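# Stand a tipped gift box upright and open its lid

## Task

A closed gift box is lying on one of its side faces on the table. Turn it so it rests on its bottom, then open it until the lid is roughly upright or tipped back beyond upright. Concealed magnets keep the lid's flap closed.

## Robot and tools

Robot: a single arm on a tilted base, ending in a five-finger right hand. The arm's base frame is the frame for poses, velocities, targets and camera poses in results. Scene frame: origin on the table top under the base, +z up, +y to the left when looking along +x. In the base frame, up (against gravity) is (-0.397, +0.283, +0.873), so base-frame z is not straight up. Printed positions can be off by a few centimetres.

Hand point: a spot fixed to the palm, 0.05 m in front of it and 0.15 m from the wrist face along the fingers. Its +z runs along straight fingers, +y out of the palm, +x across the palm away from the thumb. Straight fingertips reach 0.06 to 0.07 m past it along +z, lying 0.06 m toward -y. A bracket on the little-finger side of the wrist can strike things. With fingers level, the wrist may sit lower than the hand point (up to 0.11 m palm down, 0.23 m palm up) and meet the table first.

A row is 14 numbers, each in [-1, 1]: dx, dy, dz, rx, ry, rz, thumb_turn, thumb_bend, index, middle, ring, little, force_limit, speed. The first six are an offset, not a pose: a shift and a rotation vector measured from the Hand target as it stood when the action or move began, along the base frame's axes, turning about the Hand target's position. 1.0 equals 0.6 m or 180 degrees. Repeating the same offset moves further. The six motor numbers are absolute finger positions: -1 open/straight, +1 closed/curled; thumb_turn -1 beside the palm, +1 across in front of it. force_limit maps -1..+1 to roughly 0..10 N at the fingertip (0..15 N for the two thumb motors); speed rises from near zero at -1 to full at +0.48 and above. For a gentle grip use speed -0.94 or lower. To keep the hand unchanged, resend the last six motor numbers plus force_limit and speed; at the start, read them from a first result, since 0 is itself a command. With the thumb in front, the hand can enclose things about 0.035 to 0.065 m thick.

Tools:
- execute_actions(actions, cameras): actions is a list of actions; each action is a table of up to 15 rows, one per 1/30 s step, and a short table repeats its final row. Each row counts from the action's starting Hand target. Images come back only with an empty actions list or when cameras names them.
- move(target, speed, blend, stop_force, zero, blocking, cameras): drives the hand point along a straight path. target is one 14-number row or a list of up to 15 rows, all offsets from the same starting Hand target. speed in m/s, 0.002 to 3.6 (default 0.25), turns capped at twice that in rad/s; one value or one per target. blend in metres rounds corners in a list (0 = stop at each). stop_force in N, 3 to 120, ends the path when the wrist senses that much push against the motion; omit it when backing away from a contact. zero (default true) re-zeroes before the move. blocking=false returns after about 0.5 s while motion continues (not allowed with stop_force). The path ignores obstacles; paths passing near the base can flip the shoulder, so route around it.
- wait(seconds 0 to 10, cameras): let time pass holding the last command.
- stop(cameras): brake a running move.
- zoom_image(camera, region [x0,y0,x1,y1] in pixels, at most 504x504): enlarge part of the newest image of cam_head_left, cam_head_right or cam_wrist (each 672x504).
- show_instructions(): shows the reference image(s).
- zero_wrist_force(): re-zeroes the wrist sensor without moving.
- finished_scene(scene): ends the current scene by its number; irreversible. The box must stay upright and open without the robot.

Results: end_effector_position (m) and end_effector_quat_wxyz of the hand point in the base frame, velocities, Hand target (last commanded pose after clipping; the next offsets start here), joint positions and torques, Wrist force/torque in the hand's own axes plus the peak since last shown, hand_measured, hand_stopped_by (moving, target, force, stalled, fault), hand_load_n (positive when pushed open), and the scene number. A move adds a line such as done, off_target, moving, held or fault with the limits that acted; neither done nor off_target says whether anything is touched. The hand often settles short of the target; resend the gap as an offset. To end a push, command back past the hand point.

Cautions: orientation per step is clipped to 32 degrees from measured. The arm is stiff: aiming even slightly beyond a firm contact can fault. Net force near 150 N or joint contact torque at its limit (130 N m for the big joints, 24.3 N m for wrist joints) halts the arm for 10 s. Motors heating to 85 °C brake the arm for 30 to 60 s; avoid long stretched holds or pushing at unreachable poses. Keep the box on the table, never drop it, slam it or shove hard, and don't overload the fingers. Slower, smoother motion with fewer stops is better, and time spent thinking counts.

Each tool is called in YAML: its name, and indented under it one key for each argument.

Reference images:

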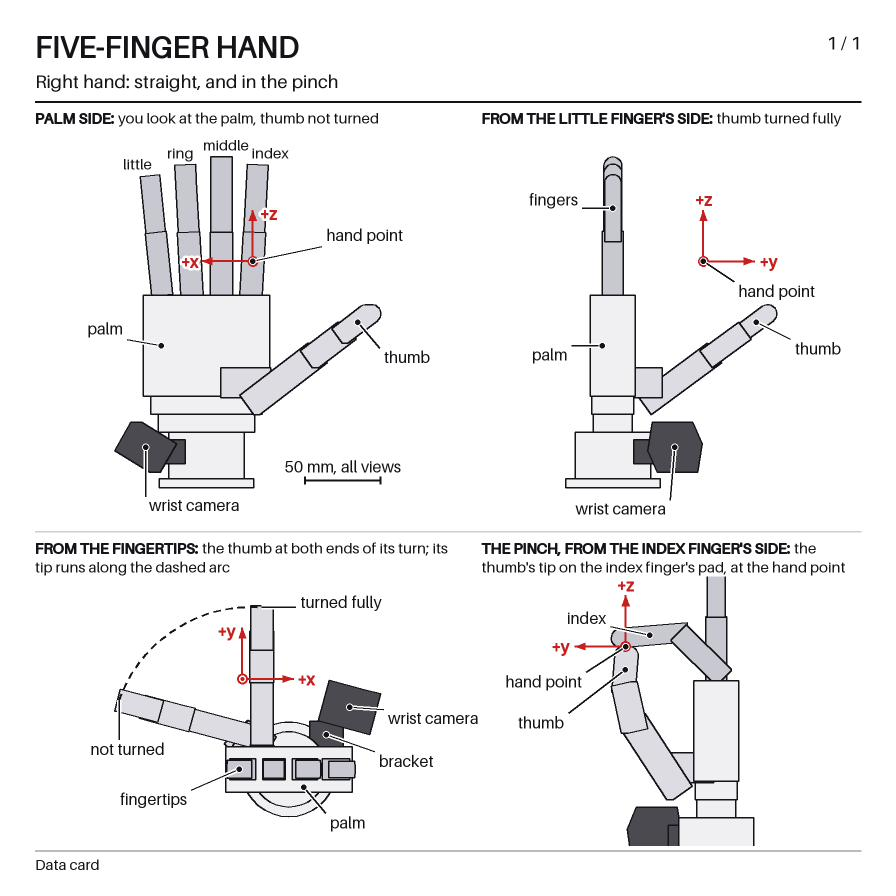

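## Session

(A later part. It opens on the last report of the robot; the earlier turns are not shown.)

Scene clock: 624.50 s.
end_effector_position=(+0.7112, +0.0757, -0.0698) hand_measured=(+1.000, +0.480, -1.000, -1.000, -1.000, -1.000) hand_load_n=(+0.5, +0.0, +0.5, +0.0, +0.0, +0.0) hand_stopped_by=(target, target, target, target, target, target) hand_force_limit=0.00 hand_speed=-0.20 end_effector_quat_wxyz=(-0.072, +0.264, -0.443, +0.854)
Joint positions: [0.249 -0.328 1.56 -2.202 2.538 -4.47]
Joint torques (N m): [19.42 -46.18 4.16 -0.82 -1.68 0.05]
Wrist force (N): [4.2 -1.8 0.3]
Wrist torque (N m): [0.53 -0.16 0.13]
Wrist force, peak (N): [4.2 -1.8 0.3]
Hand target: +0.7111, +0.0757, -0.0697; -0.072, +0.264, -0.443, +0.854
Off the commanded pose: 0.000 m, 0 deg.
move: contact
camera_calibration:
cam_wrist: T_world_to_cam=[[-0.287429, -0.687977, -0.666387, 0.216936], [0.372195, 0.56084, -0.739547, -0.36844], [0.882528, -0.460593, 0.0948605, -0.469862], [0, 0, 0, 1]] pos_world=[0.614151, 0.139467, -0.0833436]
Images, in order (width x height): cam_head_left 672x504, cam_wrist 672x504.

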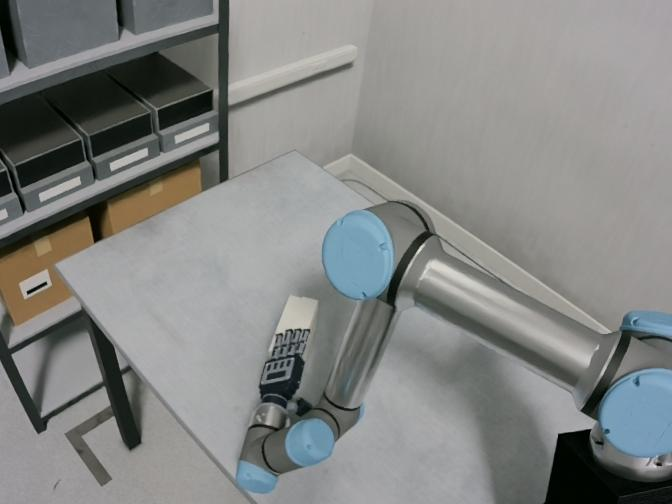

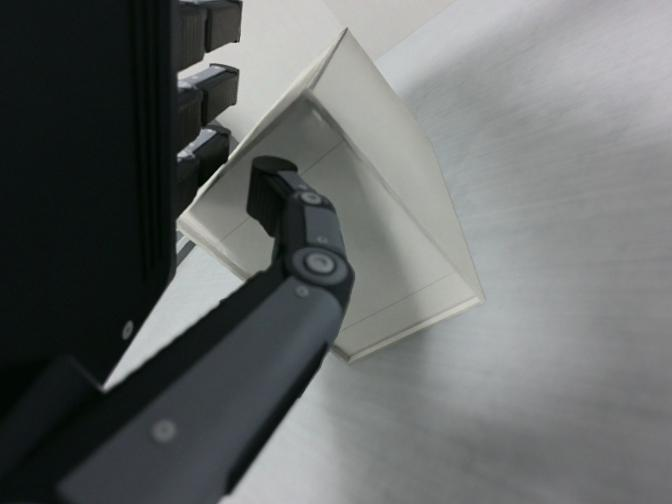

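move:
  target: [-0.001,0.0007,0.0022,0,0,0,1,0.48,-1,-1,-1,-1,0,-0.2]
  speed: 0.02

move:
  target: [0.0257,-0.036,0.0234,0,0,0,1,0.48,-1,-1,-1,-1,0,-0.2]
  speed: 0.008
  stop_force: 3
  cameras: ["cam_head_left","cam_wrist"]

zoom_image:
  camera: "cam_wrist"
  region: [150, 0, 450, 300]

Scene clock: 648.70 s.
end_effector_position=(+0.7106, +0.0761, -0.0685) hand_measured=(+1.000, +0.480, -1.000, -1.000, -1.000, -1.000) hand_load_n=(+0.0, +0.0, +0.0, +0.0, +0.0, +0.0) hand_stopped_by=(target, target, target, target, target, target) hand_force_limit=0.00 hand_speed=-0.20 end_effector_quat_wxyz=(-0.072, +0.264, -0.443, +0.854)
Joint positions: [0.25 -0.331 1.563 -2.203 2.539 -4.471]
Joint torques (N m): [26.44 -53.85 11.06 -3.64 1.18 -2.6]
Wrist force (N): [1.5 1.5 1.1]
Wrist torque (N m): [0.49 -0.25 0.06]
Wrist force, peak (N): [4.0 -2.0 0.5]
Hand target: +0.7105, +0.0761, -0.0684; -0.072, +0.264, -0.443, +0.854
Off the commanded pose: 0.000 m, 0 deg.
move: done

Scene clock: 653.40 s.
end_effector_position=(+0.7260, +0.0545, -0.0544) hand_measured=(+1.000, +0.480, -1.000, -1.000, -1.000, -1.000) hand_load_n=(+0.0, +0.0, +0.0, +0.0, +0.0, +0.0) hand_stopped_by=(target, target, target, target, target, target) hand_force_limit=0.00 hand_speed=-0.20 end_effector_quat_wxyz=(-0.072, +0.264, -0.443, +0.854)
Joint positions: [0.21 -0.364 1.563 -2.124 2.516 -4.415]
Joint torques (N m): [14.69 -54.1 -15.34 0.05 -3.33 2.29]
Wrist force (N): [1.5 1.4 0.6]
Wrist torque (N m): [0.49 -0.22 -0.03]
Wrist force, peak (N): [1.5 1.6 1.1]
Hand target: +0.7260, +0.0545, -0.0544; -0.072, +0.264, -0.443, +0.854
Off the commanded pose: 0.000 m, 0 deg.
move: done
camera_calibration:
cam_wrist: T_world_to_cam=[[-0.287429, -0.687977, -0.666387, 0.217003], [0.372195, 0.56084, -0.739547, -0.350651], [0.882528, -0.460593, 0.0948605, -0.494112], [0, 0, 0, 1]] pos_world=[0.628951, 0.118367, -0.0678436]
Images, in order (width x height): cam_head_left 672x504, cam_wrist 672x504.

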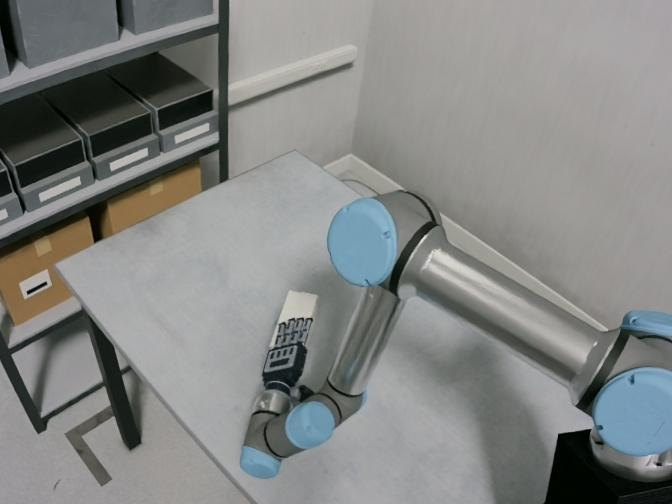

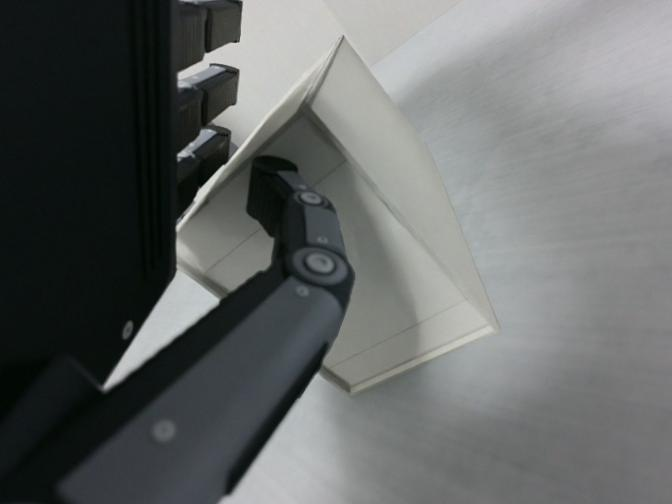

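Scaled by 1.680 from the camera's 672x504 image, which has a finer 960x720 frame.

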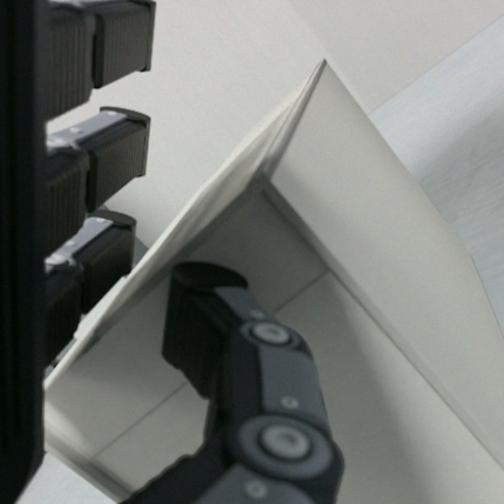

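execute_actions:
  actions: []
  cameras: ["all"]

Scene clock: 687.37 s.
end_effector_position=(+0.7260, +0.0545, -0.0544) hand_measured=(+1.000, +0.480, -1.000, -1.000, -1.000, -1.000) hand_load_n=(+0.0, +0.0, +0.0, +0.0, +0.0, +0.0) hand_stopped_by=(target, target, target, target, target, target) hand_force_limit=0.00 hand_speed=-0.20 end_effector_quat_wxyz=(-0.072, +0.264, -0.443, +0.854)
Joint positions: [0.21 -0.364 1.563 -2.124 2.516 -4.415]
Joint velocities: within noise
Joint torques (N m): [14.19 -53.81 -15.09 0.15 -3.49 2.15]
Wrist force (N): [1.5 1.4 0.7]
Wrist torque (N m): [0.49 -0.22 -0.04]
Wrist force, peak (N): [1.6 1.6 0.7]
Hand target: +0.7260, +0.0545, -0.0544; -0.072, +0.264, -0.443, +0.854
Off the commanded pose: 0.000 m, 0 deg.
camera_calibration:
cam_wrist: T_world_to_cam=[[-0.287429, -0.687977, -0.666387, 0.217003], [0.372195, 0.56084, -0.739547, -0.350651], [0.882528, -0.460593, 0.0948605, -0.494112], [0, 0, 0, 1]] pos_world=[0.628951, 0.118367, -0.0678436]

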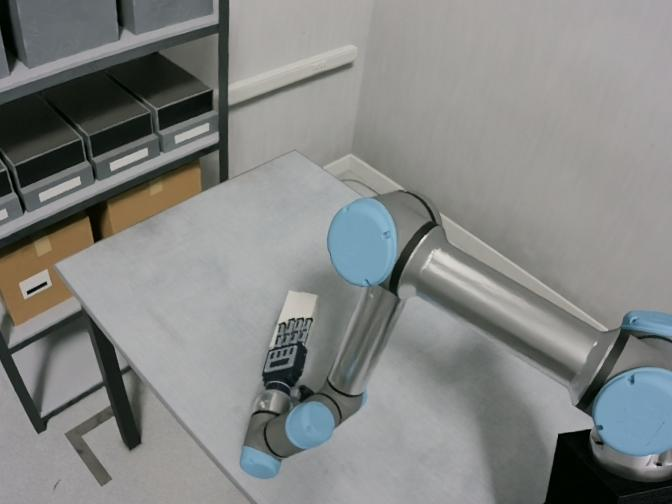

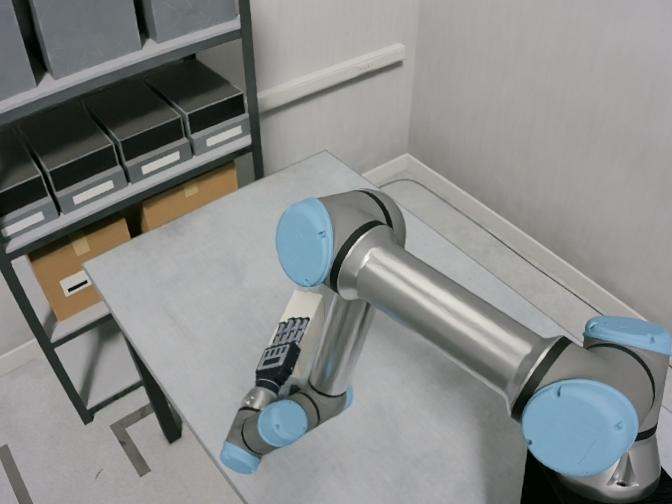

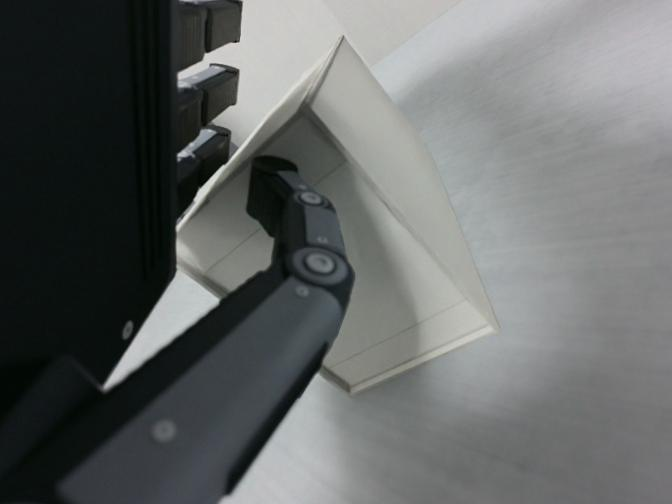

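zoom_image:
  camera: "cam_wrist"
  region: [150, 30, 500, 400]

zoom_image:
  camera: "cam_head_left"
  region: [230, 270, 380, 420]

Scaled by 1.362 from the camera's 672x504 image, which has a finer 960x720 frame.

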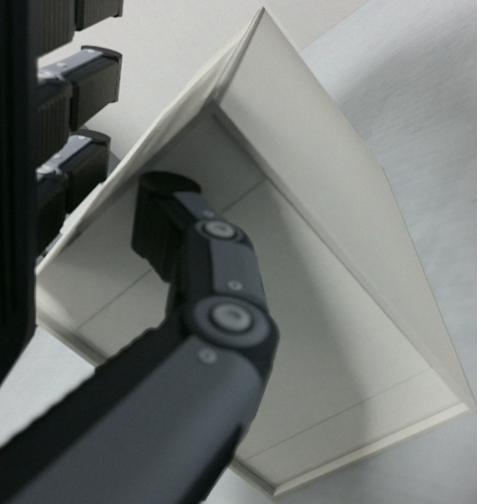

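Scaled by 3.360 from the camera's 672x504 image, which has a finer 960x720 frame.

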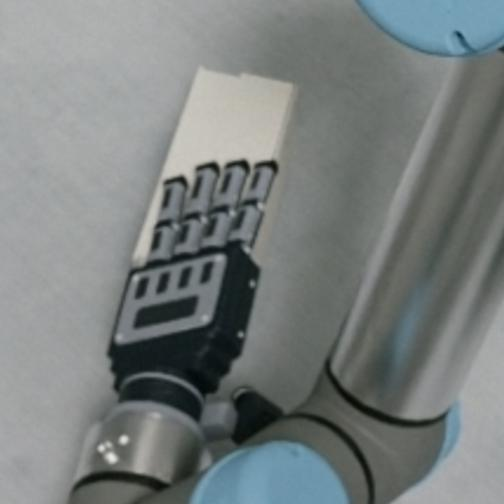

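move:
  target: [0.01286, -0.018, 0.01169, 0, 0, 0, 1, 0.48, -1, -1, -1, -1, 0, -0.2]
  speed: 0.01
  stop_force: 3
  cameras: ["cam_wrist", "cam_head_left"]

Scene clock: 712.87 s.
end_effector_position=(+0.7337, +0.0437, -0.0473) hand_measured=(+1.000, +0.480, -1.000, -1.000, -1.000, -1.000) hand_load_n=(+0.0, +0.0, +0.0, +0.0, +0.0, -0.5) hand_stopped_by=(target, target, target, target, target, target) hand_force_limit=0.00 hand_speed=-0.20 end_effector_quat_wxyz=(-0.072, +0.264, -0.443, +0.854)
Joint positions: [0.19 -0.379 1.561 -2.085 2.504 -4.389]
Joint torques (N m): [13.83 -53.76 -15.29 0.2 -3.47 2.25]
Wrist force (N): [1.5 1.2 0.3]
Wrist torque (N m): [0.50 -0.21 -0.05]
Wrist force, peak (N): [1.5 1.6 0.9]
Hand target: +0.7337, +0.0437, -0.0473; -0.072, +0.264, -0.443, +0.854
Off the commanded pose: 0.000 m, 0 deg.
move: done
camera_calibration:
cam_wrist: T_world_to_cam=[[-0.287429, -0.687977, -0.666387, 0.21645], [0.372195, 0.56084, -0.739547, -0.342283], [0.882528, -0.460593, 0.0948605, -0.506546], [0, 0, 0, 1]] pos_world=[0.636651, 0.107567, -0.0608436]
Images, in order (width x height): cam_head_left 672x504, cam_wrist 672x504.

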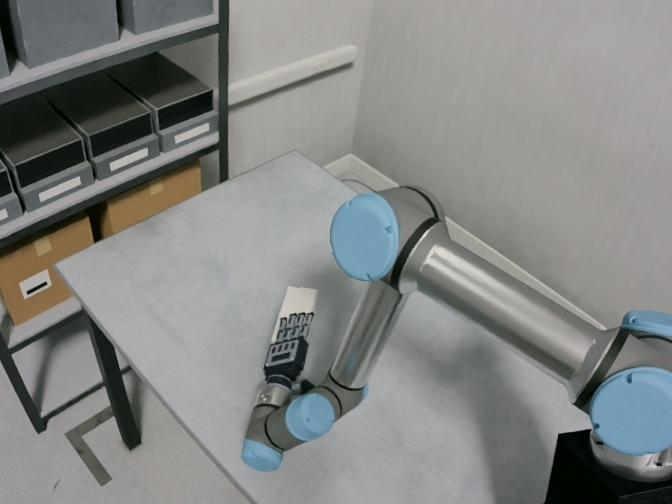

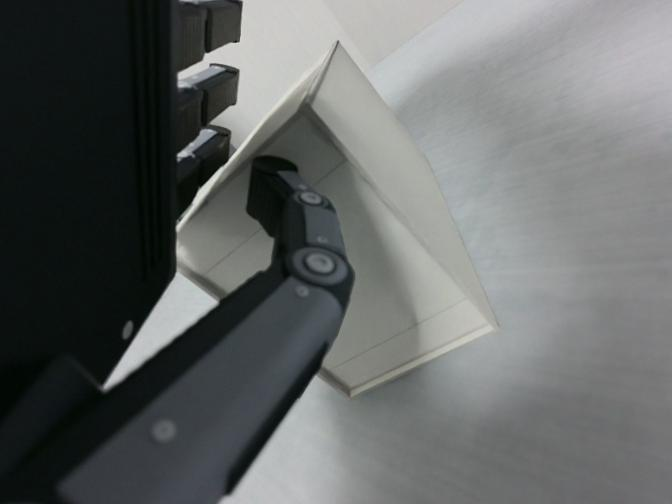

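zoom_image:
  camera: "cam_wrist"
  region: [160, 30, 360, 260]

Scaled by 2.191 from the camera's 672x504 image, which has a finer 960x720 frame.

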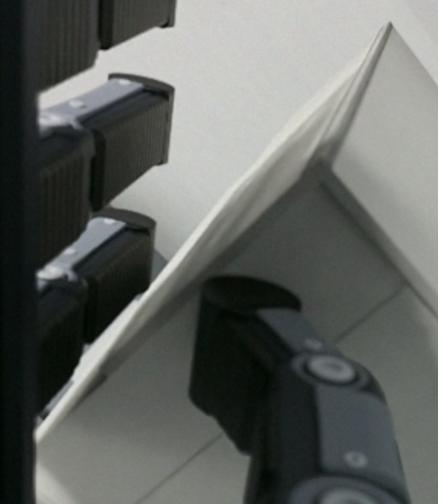

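move:
  target: [-0.01167, -0.0044, 0.006, -0.02286, 0.03196, -0.02078, 1, 0.48, -1, -1, -1, -1, 0, -0.2]
  speed: 0.03
  cameras: ["cam_wrist", "cam_head_left"]

zoom_image:
  camera: "cam_wrist"
  region: [160, 30, 360, 260]

Scene clock: 748.57 s.
end_effector_position=(+0.7267, +0.0411, -0.0438) hand_measured=(+1.000, +0.480, -1.000, -1.000, -1.000, -1.000) hand_load_n=(+1.0, +2.0, +0.0, +0.0, +0.0, +0.0) hand_stopped_by=(target, target, target, target, target, target) hand_force_limit=0.00 hand_speed=-0.20 end_effector_quat_wxyz=(-0.012, +0.294, -0.424, +0.857)
Joint positions: [0.194 -0.384 1.559 -2.082 2.506 -4.533]
Joint torques (N m): [26.03 -53.73 -15.25 -1.01 1.38 -2.8]
Wrist force (N): [1.2 1.2 0.8]
Wrist torque (N m): [0.59 -0.19 0.08]
Wrist force, peak (N): [1.2 2.2 1.0]
Hand target: +0.7267, +0.0410, -0.0437; -0.012, +0.294, -0.424, +0.857
Off the commanded pose: 0.000 m, 0 deg.
move: done
camera_calibration:
cam_wrist: T_world_to_cam=[[-0.395662, -0.710457, -0.581981, 0.298294], [0.328408, 0.482343, -0.812092, -0.303653], [0.857671, -0.512441, 0.0424748, -0.483963], [0, 0, 0, 1]] pos_world=[0.632827, 0.110387, -0.0524371]
Images, in order (width x height): cam_head_left 672x504, cam_wrist 672x504.

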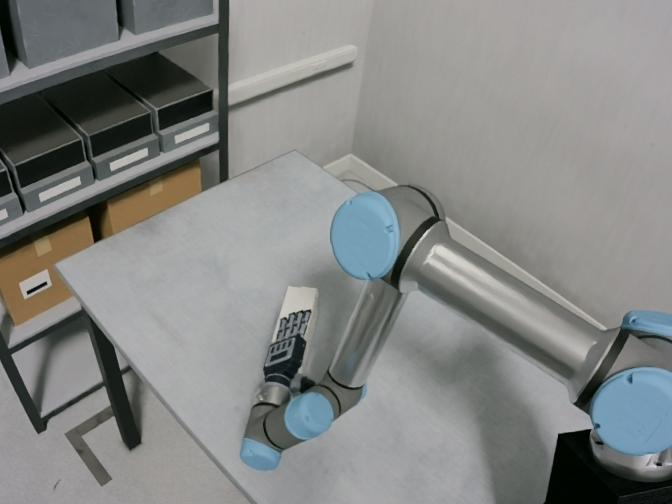

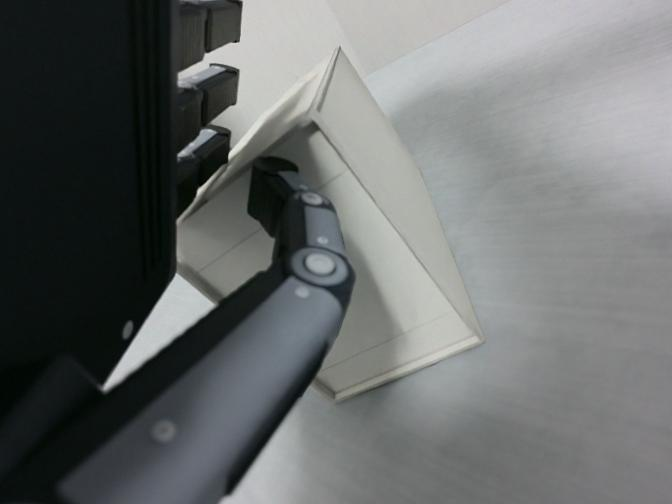

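Scaled by 2.191 from the camera's 672x504 image, which has a finer 960x720 frame.

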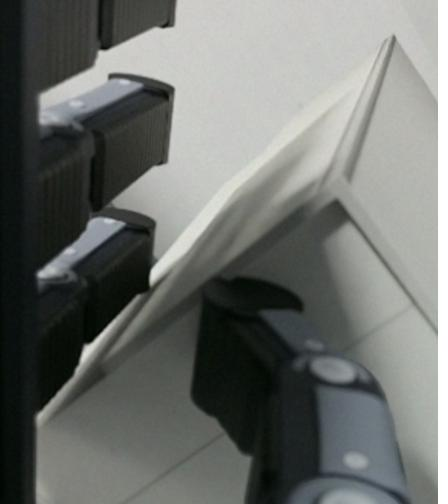

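move:
  target: [-0.0072, -0.0021, 0.00467, -0.01429, 0.01997, -0.01299, 1, 0.48, -1, -1, -1, -1, 0, -0.2]
  speed: 0.03
  cameras: ["cam_wrist", "cam_head_left"]

zoom_image:
  camera: "cam_wrist"
  region: [160, 30, 360, 260]

Scene clock: 763.70 s.
end_effector_position=(+0.7224, +0.0398, -0.0410) hand_measured=(+1.000, +0.480, -1.000, -1.000, -1.000, -1.000) hand_load_n=(+1.5, +3.5, +0.5, +0.0, +0.0, +0.0) hand_stopped_by=(target, target, target, target, target, target) hand_force_limit=0.00 hand_speed=-0.20 end_effector_quat_wxyz=(+0.025, +0.312, -0.411, +0.856)
Joint positions: [0.197 -0.387 1.557 -2.081 2.508 -4.624]
Joint torques (N m): [25.22 -52.61 -15.33 -0.23 2.03 -3.06]
Wrist force (N): [2.2 -1.2 0.9]
Wrist torque (N m): [0.62 -0.06 0.18]
Wrist force, peak (N): [2.5 -1.6 1.0]
Hand target: +0.7224, +0.0398, -0.0409; +0.025, +0.312, -0.411, +0.856
Off the commanded pose: 0.000 m, 0 deg.
move: done
camera_calibration:
cam_wrist: T_world_to_cam=[[-0.459488, -0.717843, -0.523041, 0.346073], [0.294813, 0.432235, -0.852208, -0.274805], [0.837828, -0.545779, 0.0130231, -0.466673], [0, 0, 0, 1]] pos_world=[0.631024, 0.112506, -0.0471035]
Images, in order (width x height): cam_head_left 672x504, cam_wrist 672x504.

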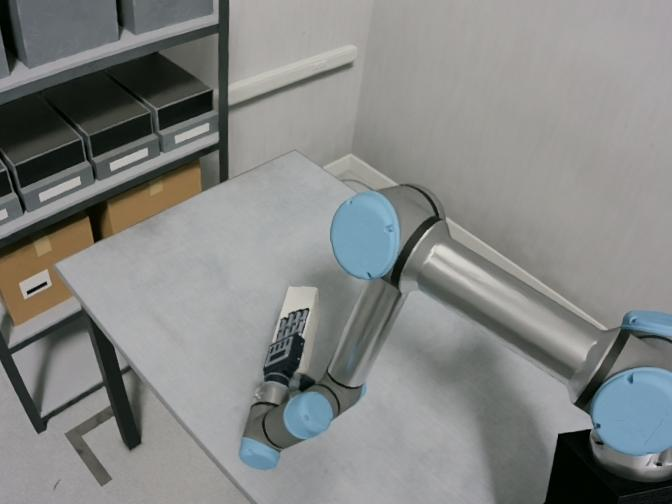

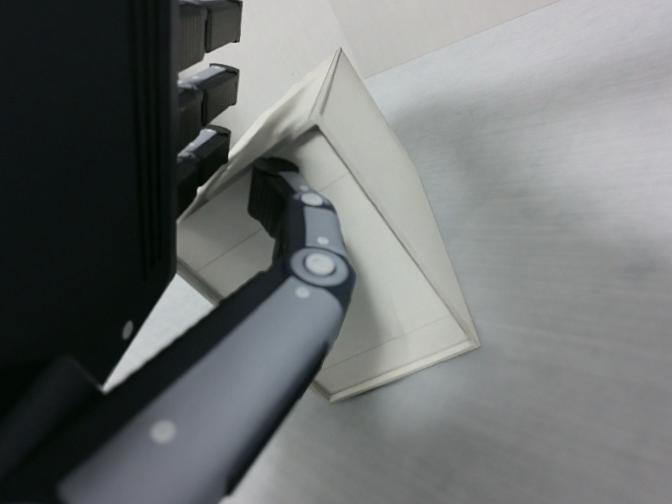

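Scaled by 2.191 from the camera's 672x504 image, which has a finer 960x720 frame.

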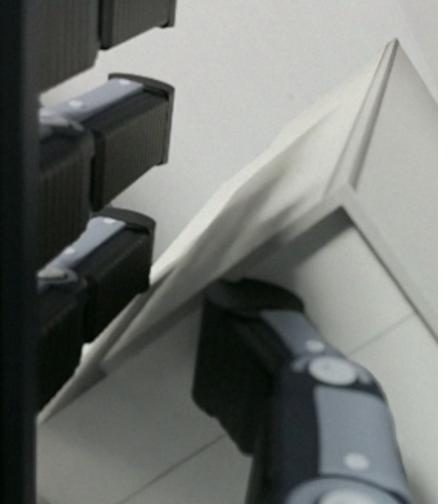

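zoom_image:
  camera: "cam_head_left"
  region: [230, 270, 380, 420]

Scaled by 3.360 from the camera's 672x504 image, which has a finer 960x720 frame.

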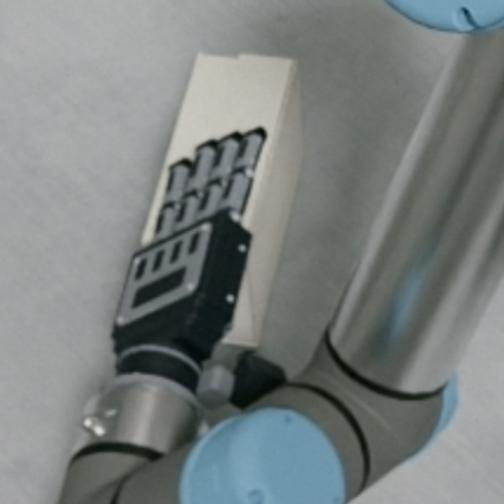

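move:
  target:
    - [0.01887, 0.0065, -0.01067, 0.03715, -0.05193, 0.03377, 1, 0.48, -1, -1, -1, -1, 0, -0.2]
    - [0.0075, 0.0223, -0.0191, 0.03715, -0.05193, 0.03377, 1, 0.48, -1, -1, -1, -1, 0, -0.2]
  speed: 0.03
  cameras: ["cam_wrist", "cam_head_left"]

zoom_image:
  camera: "cam_head_left"
  region: [230, 270, 380, 420]

zoom_image:
  camera: "cam_wrist"
  region: [160, 30, 360, 260]

Scene clock: 905.57 s.
end_effector_position=(+0.7269, +0.0531, -0.0524) hand_measured=(+1.000, +0.480, -1.000, -1.000, -1.000, -1.000) hand_load_n=(+0.0, +0.5, +0.0, +0.0, +0.0, +0.0) hand_stopped_by=(target, target, target, target, target, target) hand_force_limit=0.00 hand_speed=-0.20 end_effector_quat_wxyz=(-0.072, +0.264, -0.443, +0.854)
Joint positions: [0.207 -0.369 1.564 -2.117 2.514 -4.412]
Joint torques (N m): [28.14 -29.97 11.39 -3.54 1.39 -2.69]
Wrist force (N): [1.3 1.2 1.1]
Wrist torque (N m): [0.43 -0.22 0.03]
Wrist force, peak (N): [2.7 -1.8 0.8]
Hand target: +0.7269, +0.0532, -0.0524; -0.072, +0.264, -0.443, +0.854
Off the commanded pose: 0.000 m, 0 deg.
move: done
camera_calibration:
cam_wrist: T_world_to_cam=[[-0.287429, -0.687977, -0.666387, 0.217631], [0.372195, 0.56084, -0.739547, -0.348722], [0.882528, -0.460593, 0.0948605, -0.495741], [0, 0, 0, 1]] pos_world=[0.629851, 0.116967, -0.0658436]
Images, in order (width x height): cam_head_left 672x504, cam_wrist 672x504.

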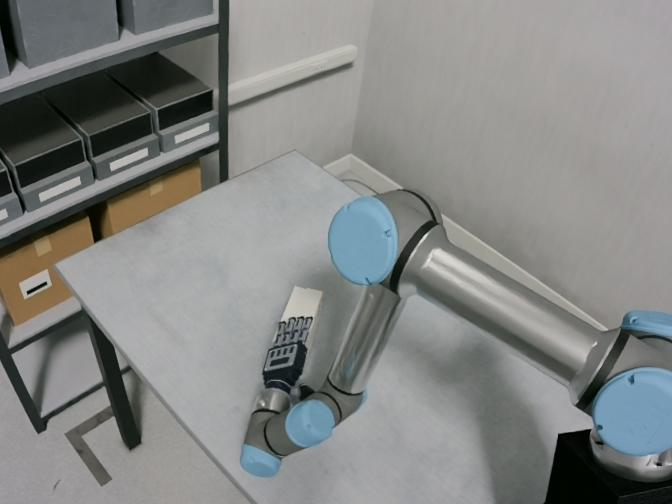

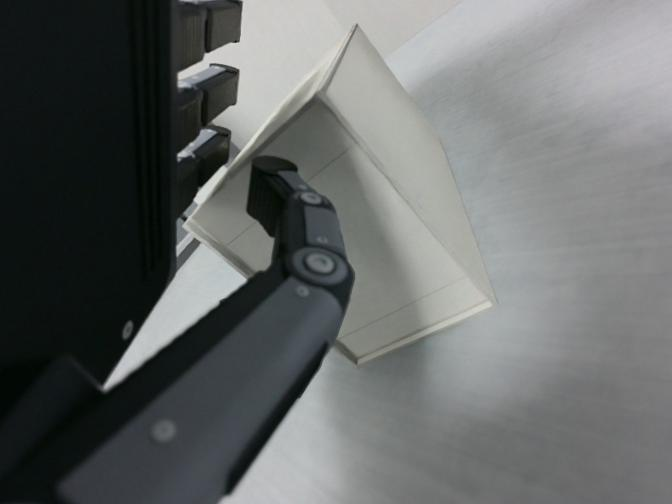

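Scaled by 3.360 from the camera's 672x504 image, which has a finer 960x720 frame.

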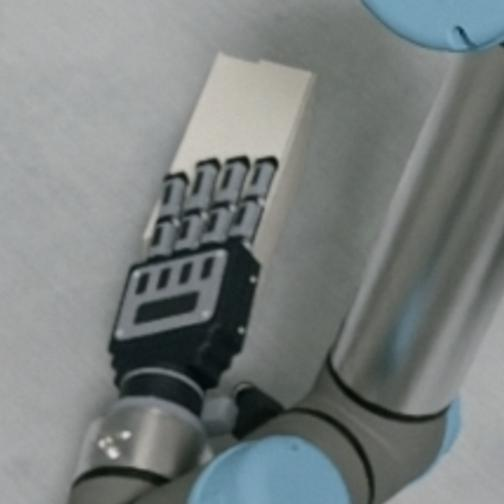

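Scaled by 2.191 from the camera's 672x504 image, which has a finer 960x720 frame.

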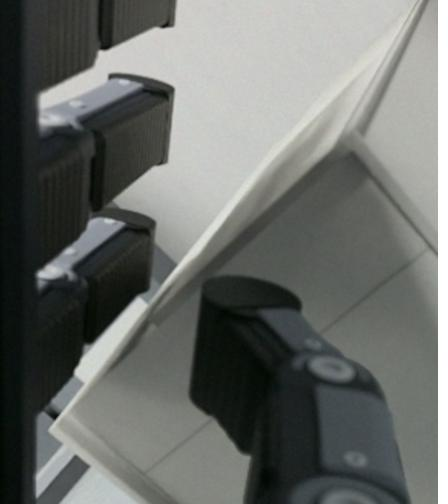

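move:
  target: [0.00634, 0.00529, 0.00116, 0.04286, -0.05992, 0.03896, 1, 0.48, -1, -1, -1, -1, 0, -0.2]
  speed: 0.06
  cameras: ["cam_wrist", "cam_head_left"]

zoom_image:
  camera: "cam_head_left"
  region: [230, 270, 380, 420]

zoom_image:
  camera: "cam_wrist"
  region: [160, 30, 360, 260]

Scene clock: 933.37 s.
end_effector_position=(+0.7307, +0.0563, -0.0517) hand_measured=(+1.000, +0.480, -1.000, -1.000, -1.000, -1.000) hand_load_n=(+0.0, +0.0, +0.0, +0.0, +0.0, +0.0) hand_stopped_by=(target, target, target, target, target, target) hand_force_limit=0.00 hand_speed=-0.20 end_effector_quat_wxyz=(-0.183, +0.204, -0.474, +0.837)
Joint positions: [0.198 -0.376 1.601 -2.136 2.509 -4.138]
Joint torques (N m): [14.1 -53.32 11.36 -1.45 -3.23 2.18]
Wrist force (N): [1.2 1.4 0.8]
Wrist torque (N m): [0.50 -0.21 -0.04]
Wrist force, peak (N): [1.4 1.7 1.1]
Hand target: +0.7307, +0.0563, -0.0517; -0.183, +0.204, -0.474, +0.837
Off the commanded pose: 0.000 m, 0 deg.
move: done
camera_calibration:
cam_wrist: T_world_to_cam=[[-0.0699545, -0.611555, -0.788103, 0.051905], [0.419633, 0.698696, -0.579424, -0.385647], [0.904994, -0.371248, 0.207752, -0.513255], [0, 0, 0, 1]] pos_world=[0.629955, 0.110648, -0.075917]
Images, in order (width x height): cam_head_left 672x504, cam_wrist 672x504.

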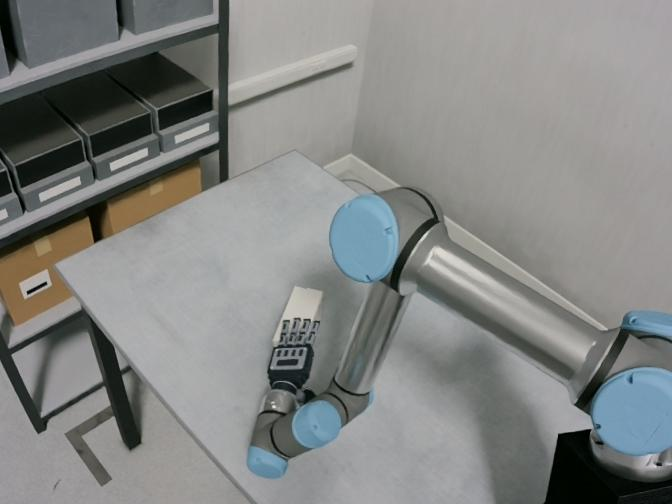

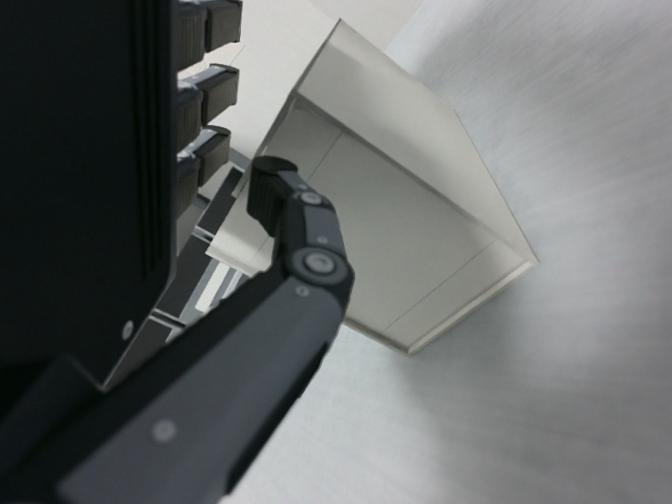

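Scaled by 3.360 from the camera's 672x504 image, which has a finer 960x720 frame.

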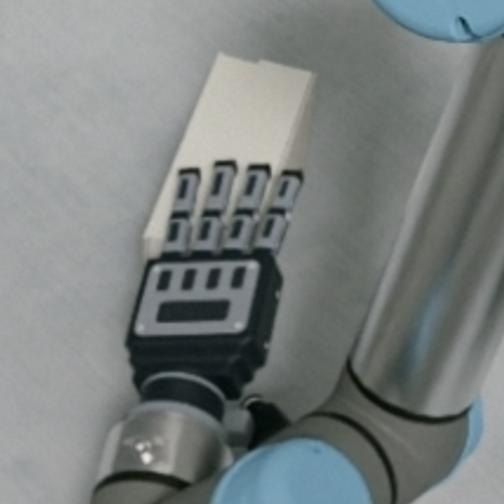

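Scaled by 2.191 from the camera's 672x504 image, which has a finer 960x720 frame.

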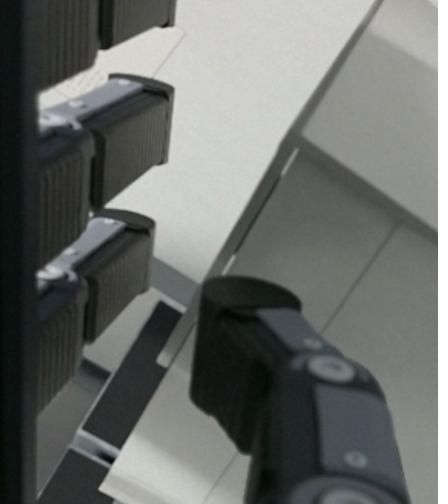

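move:
  target: [0.01006, 0.00048, -0.00933, 0.00882, -0.0063, -0.0194, 1, 0.62, -1, -1, -1, -1, 0, -0.2]
  speed: 0.03
  cameras: ["cam_wrist", "cam_head_left"]

zoom_image:
  camera: "cam_head_left"
  region: [230, 270, 380, 420]

zoom_image:
  camera: "cam_wrist"
  region: [160, 30, 360, 260]

Scene clock: 986.40 s.
end_effector_position=(+0.7367, +0.0566, -0.0573) hand_measured=(+1.000, +0.620, -1.000, -1.000, -1.000, -1.000) hand_load_n=(+0.0, +0.0, -0.5, +0.0, +0.0, +0.0) hand_stopped_by=(target, target, target, target, target, target) hand_force_limit=0.00 hand_speed=-0.20 end_effector_quat_wxyz=(-0.165, +0.178, -0.490, +0.837) end_effector_velocity=(-0.001, +0.000, -0.001) end_effector_angular_velocity=(+0.000, +0.003, -0.003)
Joint positions: [0.209 -0.339 1.531 -2.195 2.569 -4.218]
Joint velocities: [0.001 0.002 0 -0.003 0.003 -0.005]
Joint torques (N m): [26.87 -29.09 -15.79 -3.65 1.01 -2.56]
Wrist force (N): [1.7 1.0 0.7]
Wrist torque (N m): [0.46 -0.29 0.08]
Wrist force, peak (N): [1.8 1.6 0.9]
Hand target: +0.7367, +0.0566, -0.0573; -0.165, +0.178, -0.490, +0.837
Off the commanded pose: 0.000 m, 0 deg.
move: done
camera_calibration:
cam_wrist: T_world_to_cam=[[-0.0903524, -0.584538, -0.80632, 0.0605104], [0.47271, 0.687445, -0.55133, -0.428443], [0.876574, -0.43097, 0.214205, -0.492757], [0, 0, 0, 1]] pos_world=[0.639935, 0.117538, -0.0818717]
Images, in order (width x height): cam_head_left 672x504, cam_wrist 672x504.

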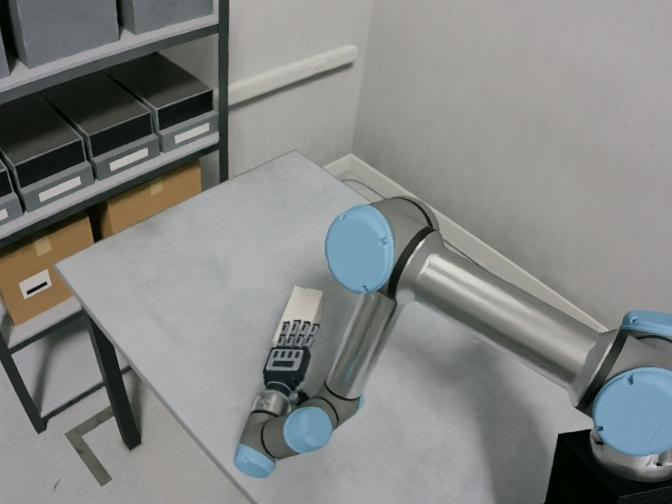

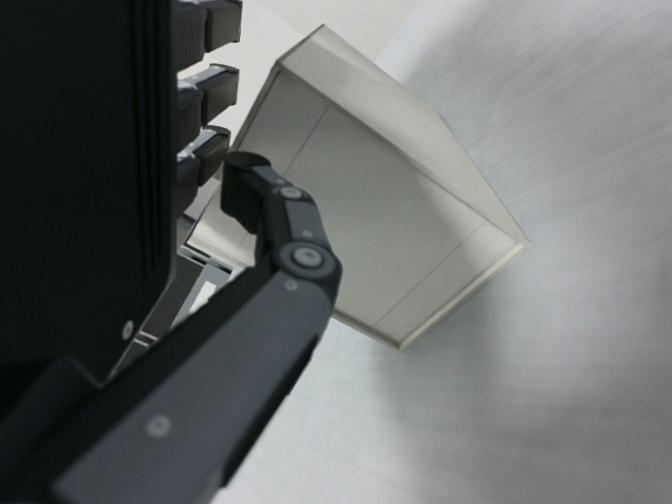

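Scaled by 3.360 from the camera's 672x504 image, which has a finer 960x720 frame.

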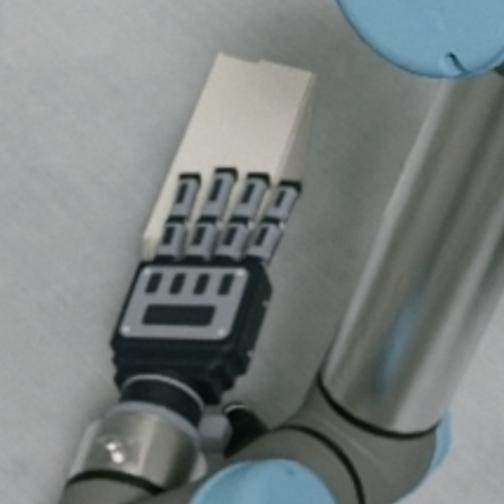

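Scaled by 2.191 from the camera's 672x504 image, which has a finer 960x720 frame.

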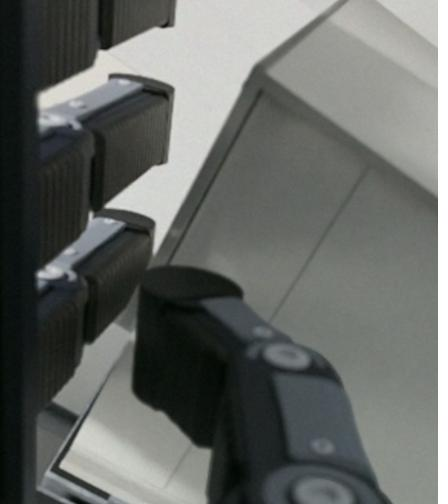

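move:
  target: [0.001, -0.0007, -0.0022, 0, 0, 0, 1, 0.58, -1, -1, -1, -1, 0, -0.2]
  speed: 0.02

move:
  target: [0.023, -0.0381, 0.02283, 0, 0, 0, 1, 0.58, -1, -1, -1, -1, 0, -0.2]
  speed: 0.01
  stop_force: 3
  cameras: ["cam_wrist", "cam_head_left"]

zoom_image:
  camera: "cam_head_left"
  region: [230, 270, 380, 420]

zoom_image:
  camera: "cam_wrist"
  region: [160, 30, 360, 260]

Scene clock: 1003.53 s.
end_effector_position=(+0.7373, +0.0562, -0.0585) hand_measured=(+1.000, +0.580, -1.000, -1.000, -1.000, -1.000) hand_load_n=(+0.0, +0.0, +0.0, +0.0, -0.5, +0.0) hand_stopped_by=(target, target, target, target, target, target) hand_force_limit=0.00 hand_speed=-0.20 end_effector_quat_wxyz=(-0.165, +0.178, -0.490, +0.837)
Joint positions: [0.209 -0.335 1.528 -2.195 2.569 -4.217]
Joint torques (N m): [14.56 -29.76 -15.17 0.17 -3.61 2.19]
Wrist force (N): [1.6 1.6 0.8]
Wrist torque (N m): [0.55 -0.28 0.03]
Wrist force, peak (N): [1.9 1.6 0.8]
Hand target: +0.7373, +0.0562, -0.0586; -0.165, +0.178, -0.490, +0.837
Off the commanded pose: 0.000 m, 0 deg.
move: done

Scene clock: 1007.50 s.
end_effector_position=(+0.7511, +0.0334, -0.0449) hand_measured=(+1.000, +0.580, -1.000, -1.000, -1.000, -1.000) hand_load_n=(+0.0, +0.0, +0.0, +0.0, +0.0, +0.0) hand_stopped_by=(target, target, target, target, target, target) hand_force_limit=0.00 hand_speed=-0.20 end_effector_quat_wxyz=(-0.165, +0.178, -0.490, +0.837)
Joint positions: [0.169 -0.368 1.528 -2.113 2.547 -4.158]
Joint torques (N m): [13.07 -54.5 -15.64 0.14 -3.46 2.08]
Wrist force (N): [1.6 1.2 0.0]
Wrist torque (N m): [0.53 -0.25 -0.02]
Wrist force, peak (N): [1.9 1.5 0.5]
Hand target: +0.7511, +0.0334, -0.0449; -0.165, +0.178, -0.490, +0.837
Off the commanded pose: 0.000 m, 0 deg.
move: done
camera_calibration:
cam_wrist: T_world_to_cam=[[-0.0904188, -0.584459, -0.80637, 0.0582011], [0.472985, 0.687341, -0.551223, -0.412684], [0.876418, -0.431242, 0.214292, -0.517881], [0, 0, 0, 1]] pos_world=[0.654337, 0.0943384, -0.0695713]
Images, in order (width x height): cam_head_left 672x504, cam_wrist 672x504.

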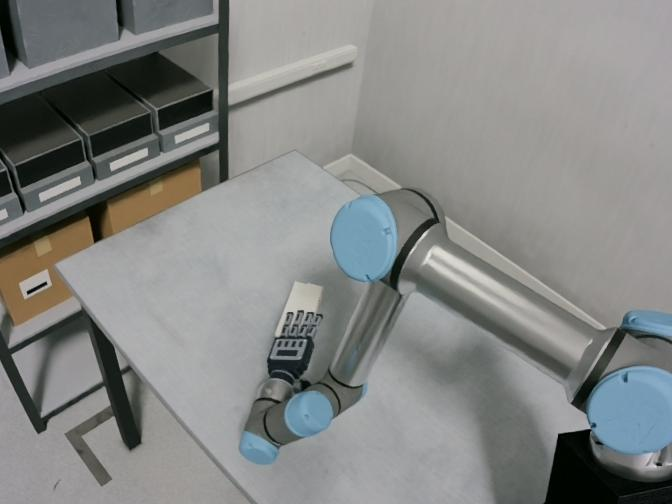

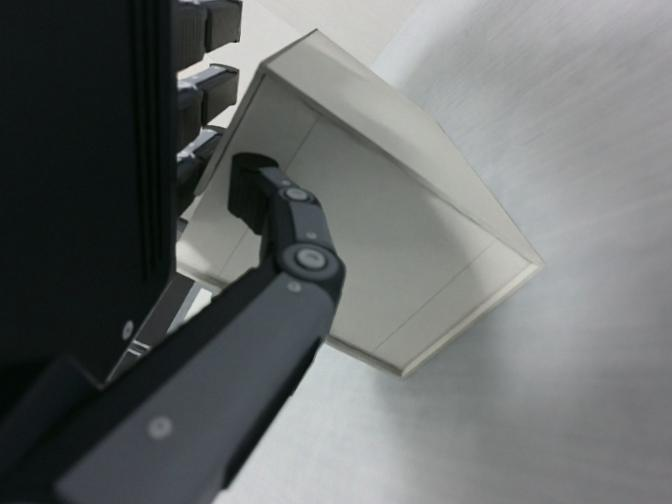

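Scaled by 3.360 from the camera's 672x504 image, which has a finer 960x720 frame.

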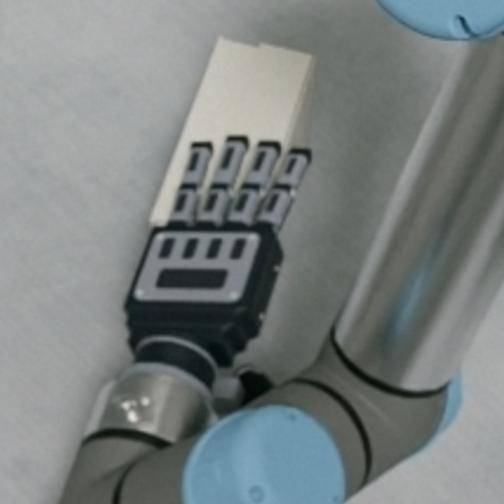

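Scaled by 2.191 from the camera's 672x504 image, which has a finer 960x720 frame.

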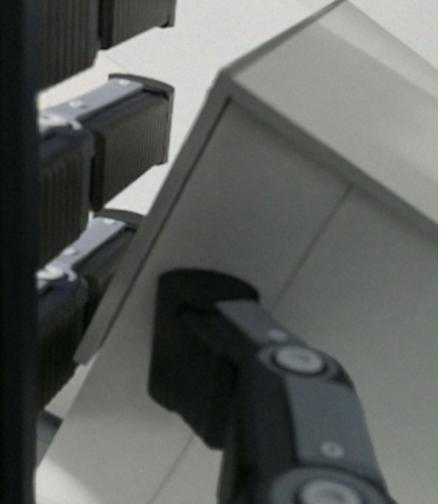

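move:
  target: [0.00265, -0.00189, -0.00582, 0, 0, 0, 1, 0.58, -1, -1, -1, -1, 0, -0.2]
  speed: 0.004
  stop_force: 3

move:
  target: [0, 0, 0, 0, 0, 0, 1, 0.66, -1, -1, -1, -1, 0, -0.85]
  speed: 0.02
  cameras: ["cam_wrist", "cam_head_left"]

zoom_image:
  camera: "cam_wrist"
  region: [160, 30, 360, 260]

Scene clock: 1028.93 s.
end_effector_position=(+0.7520, +0.0327, -0.0468) hand_measured=(+1.000, +0.580, -1.000, -1.000, -1.000, -1.000) hand_load_n=(+0.0, +0.0, +0.0, +0.0, +0.0, +0.0) hand_stopped_by=(target, target, target, target, target, target) hand_force_limit=0.00 hand_speed=-0.20 end_effector_quat_wxyz=(-0.165, +0.178, -0.490, +0.837)
Joint positions: [0.168 -0.363 1.524 -2.111 2.546 -4.156]
Joint torques (N m): [25.62 -52.57 10.86 -2.77 1.58 -2.35]
Wrist force (N): [3.3 -1.8 0.0]
Wrist torque (N m): [0.50 -0.25 0.08]
Wrist force, peak (N): [4.2 -3.7 -0.3]
Hand target: +0.7520, +0.0327, -0.0468; -0.165, +0.178, -0.490, +0.837 (not the last commanded pose)
Off the commanded pose: 0.002 m, 0 deg.
move: contact

Scene clock: 1029.57 s.
end_effector_position=(+0.7520, +0.0327, -0.0468) hand_measured=(+1.000, +0.660, -1.000, -1.000, -1.000, -1.000) hand_load_n=(+0.0, +0.0, +0.0, -0.5, +0.0, +0.0) hand_stopped_by=(target, target, target, target, target, target) hand_force_limit=0.00 hand_speed=-0.85 end_effector_quat_wxyz=(-0.165, +0.178, -0.490, +0.837)
Joint positions: [0.168 -0.363 1.524 -2.112 2.546 -4.156]
Joint torques (N m): [25.84 -52.99 10.63 -2.77 1.39 -2.39]
Wrist force (N): [3.0 -1.9 0.1]
Wrist torque (N m): [0.48 -0.20 0.05]
Wrist force, peak (N): [3.4 -1.9 0.2]
Hand target: +0.7520, +0.0327, -0.0468; -0.165, +0.178, -0.490, +0.837
Off the commanded pose: 0.000 m, 0 deg.
move: done
camera_calibration:
cam_wrist: T_world_to_cam=[[-0.0904188, -0.584459, -0.80637, 0.0564803], [0.472985, 0.687341, -0.551223, -0.413689], [0.876418, -0.431242, 0.214292, -0.518543], [0, 0, 0, 1]] pos_world=[0.655237, 0.0937384, -0.0713713]
Images, in order (width x height): cam_head_left 672x504, cam_wrist 672x504.

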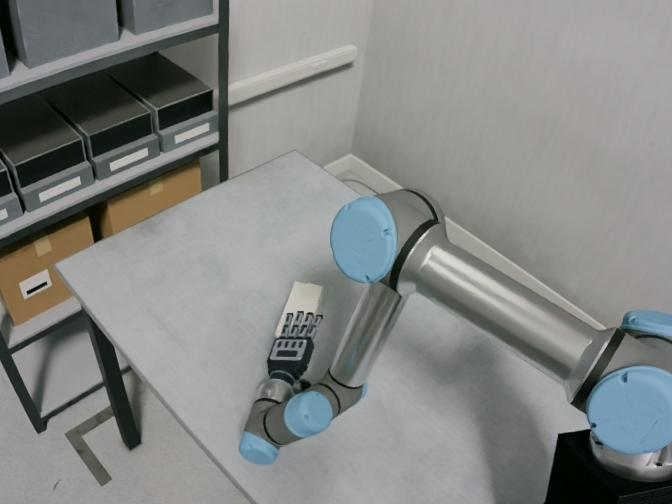

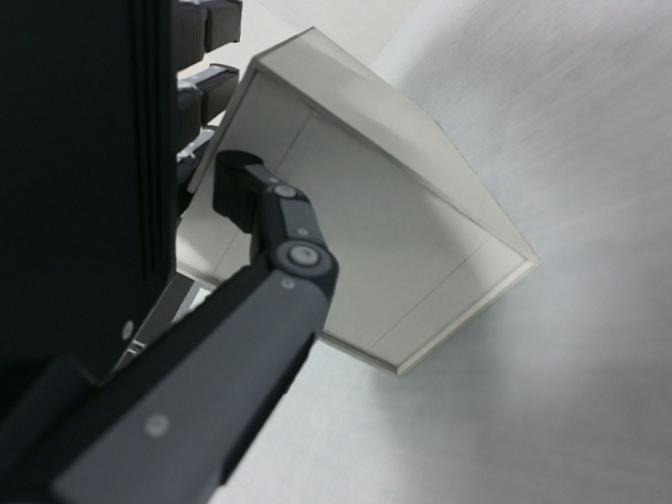

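Scaled by 2.191 from the camera's 672x504 image, which has a finer 960x720 frame.

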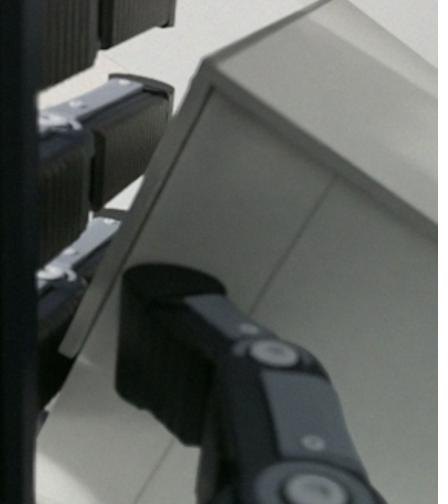

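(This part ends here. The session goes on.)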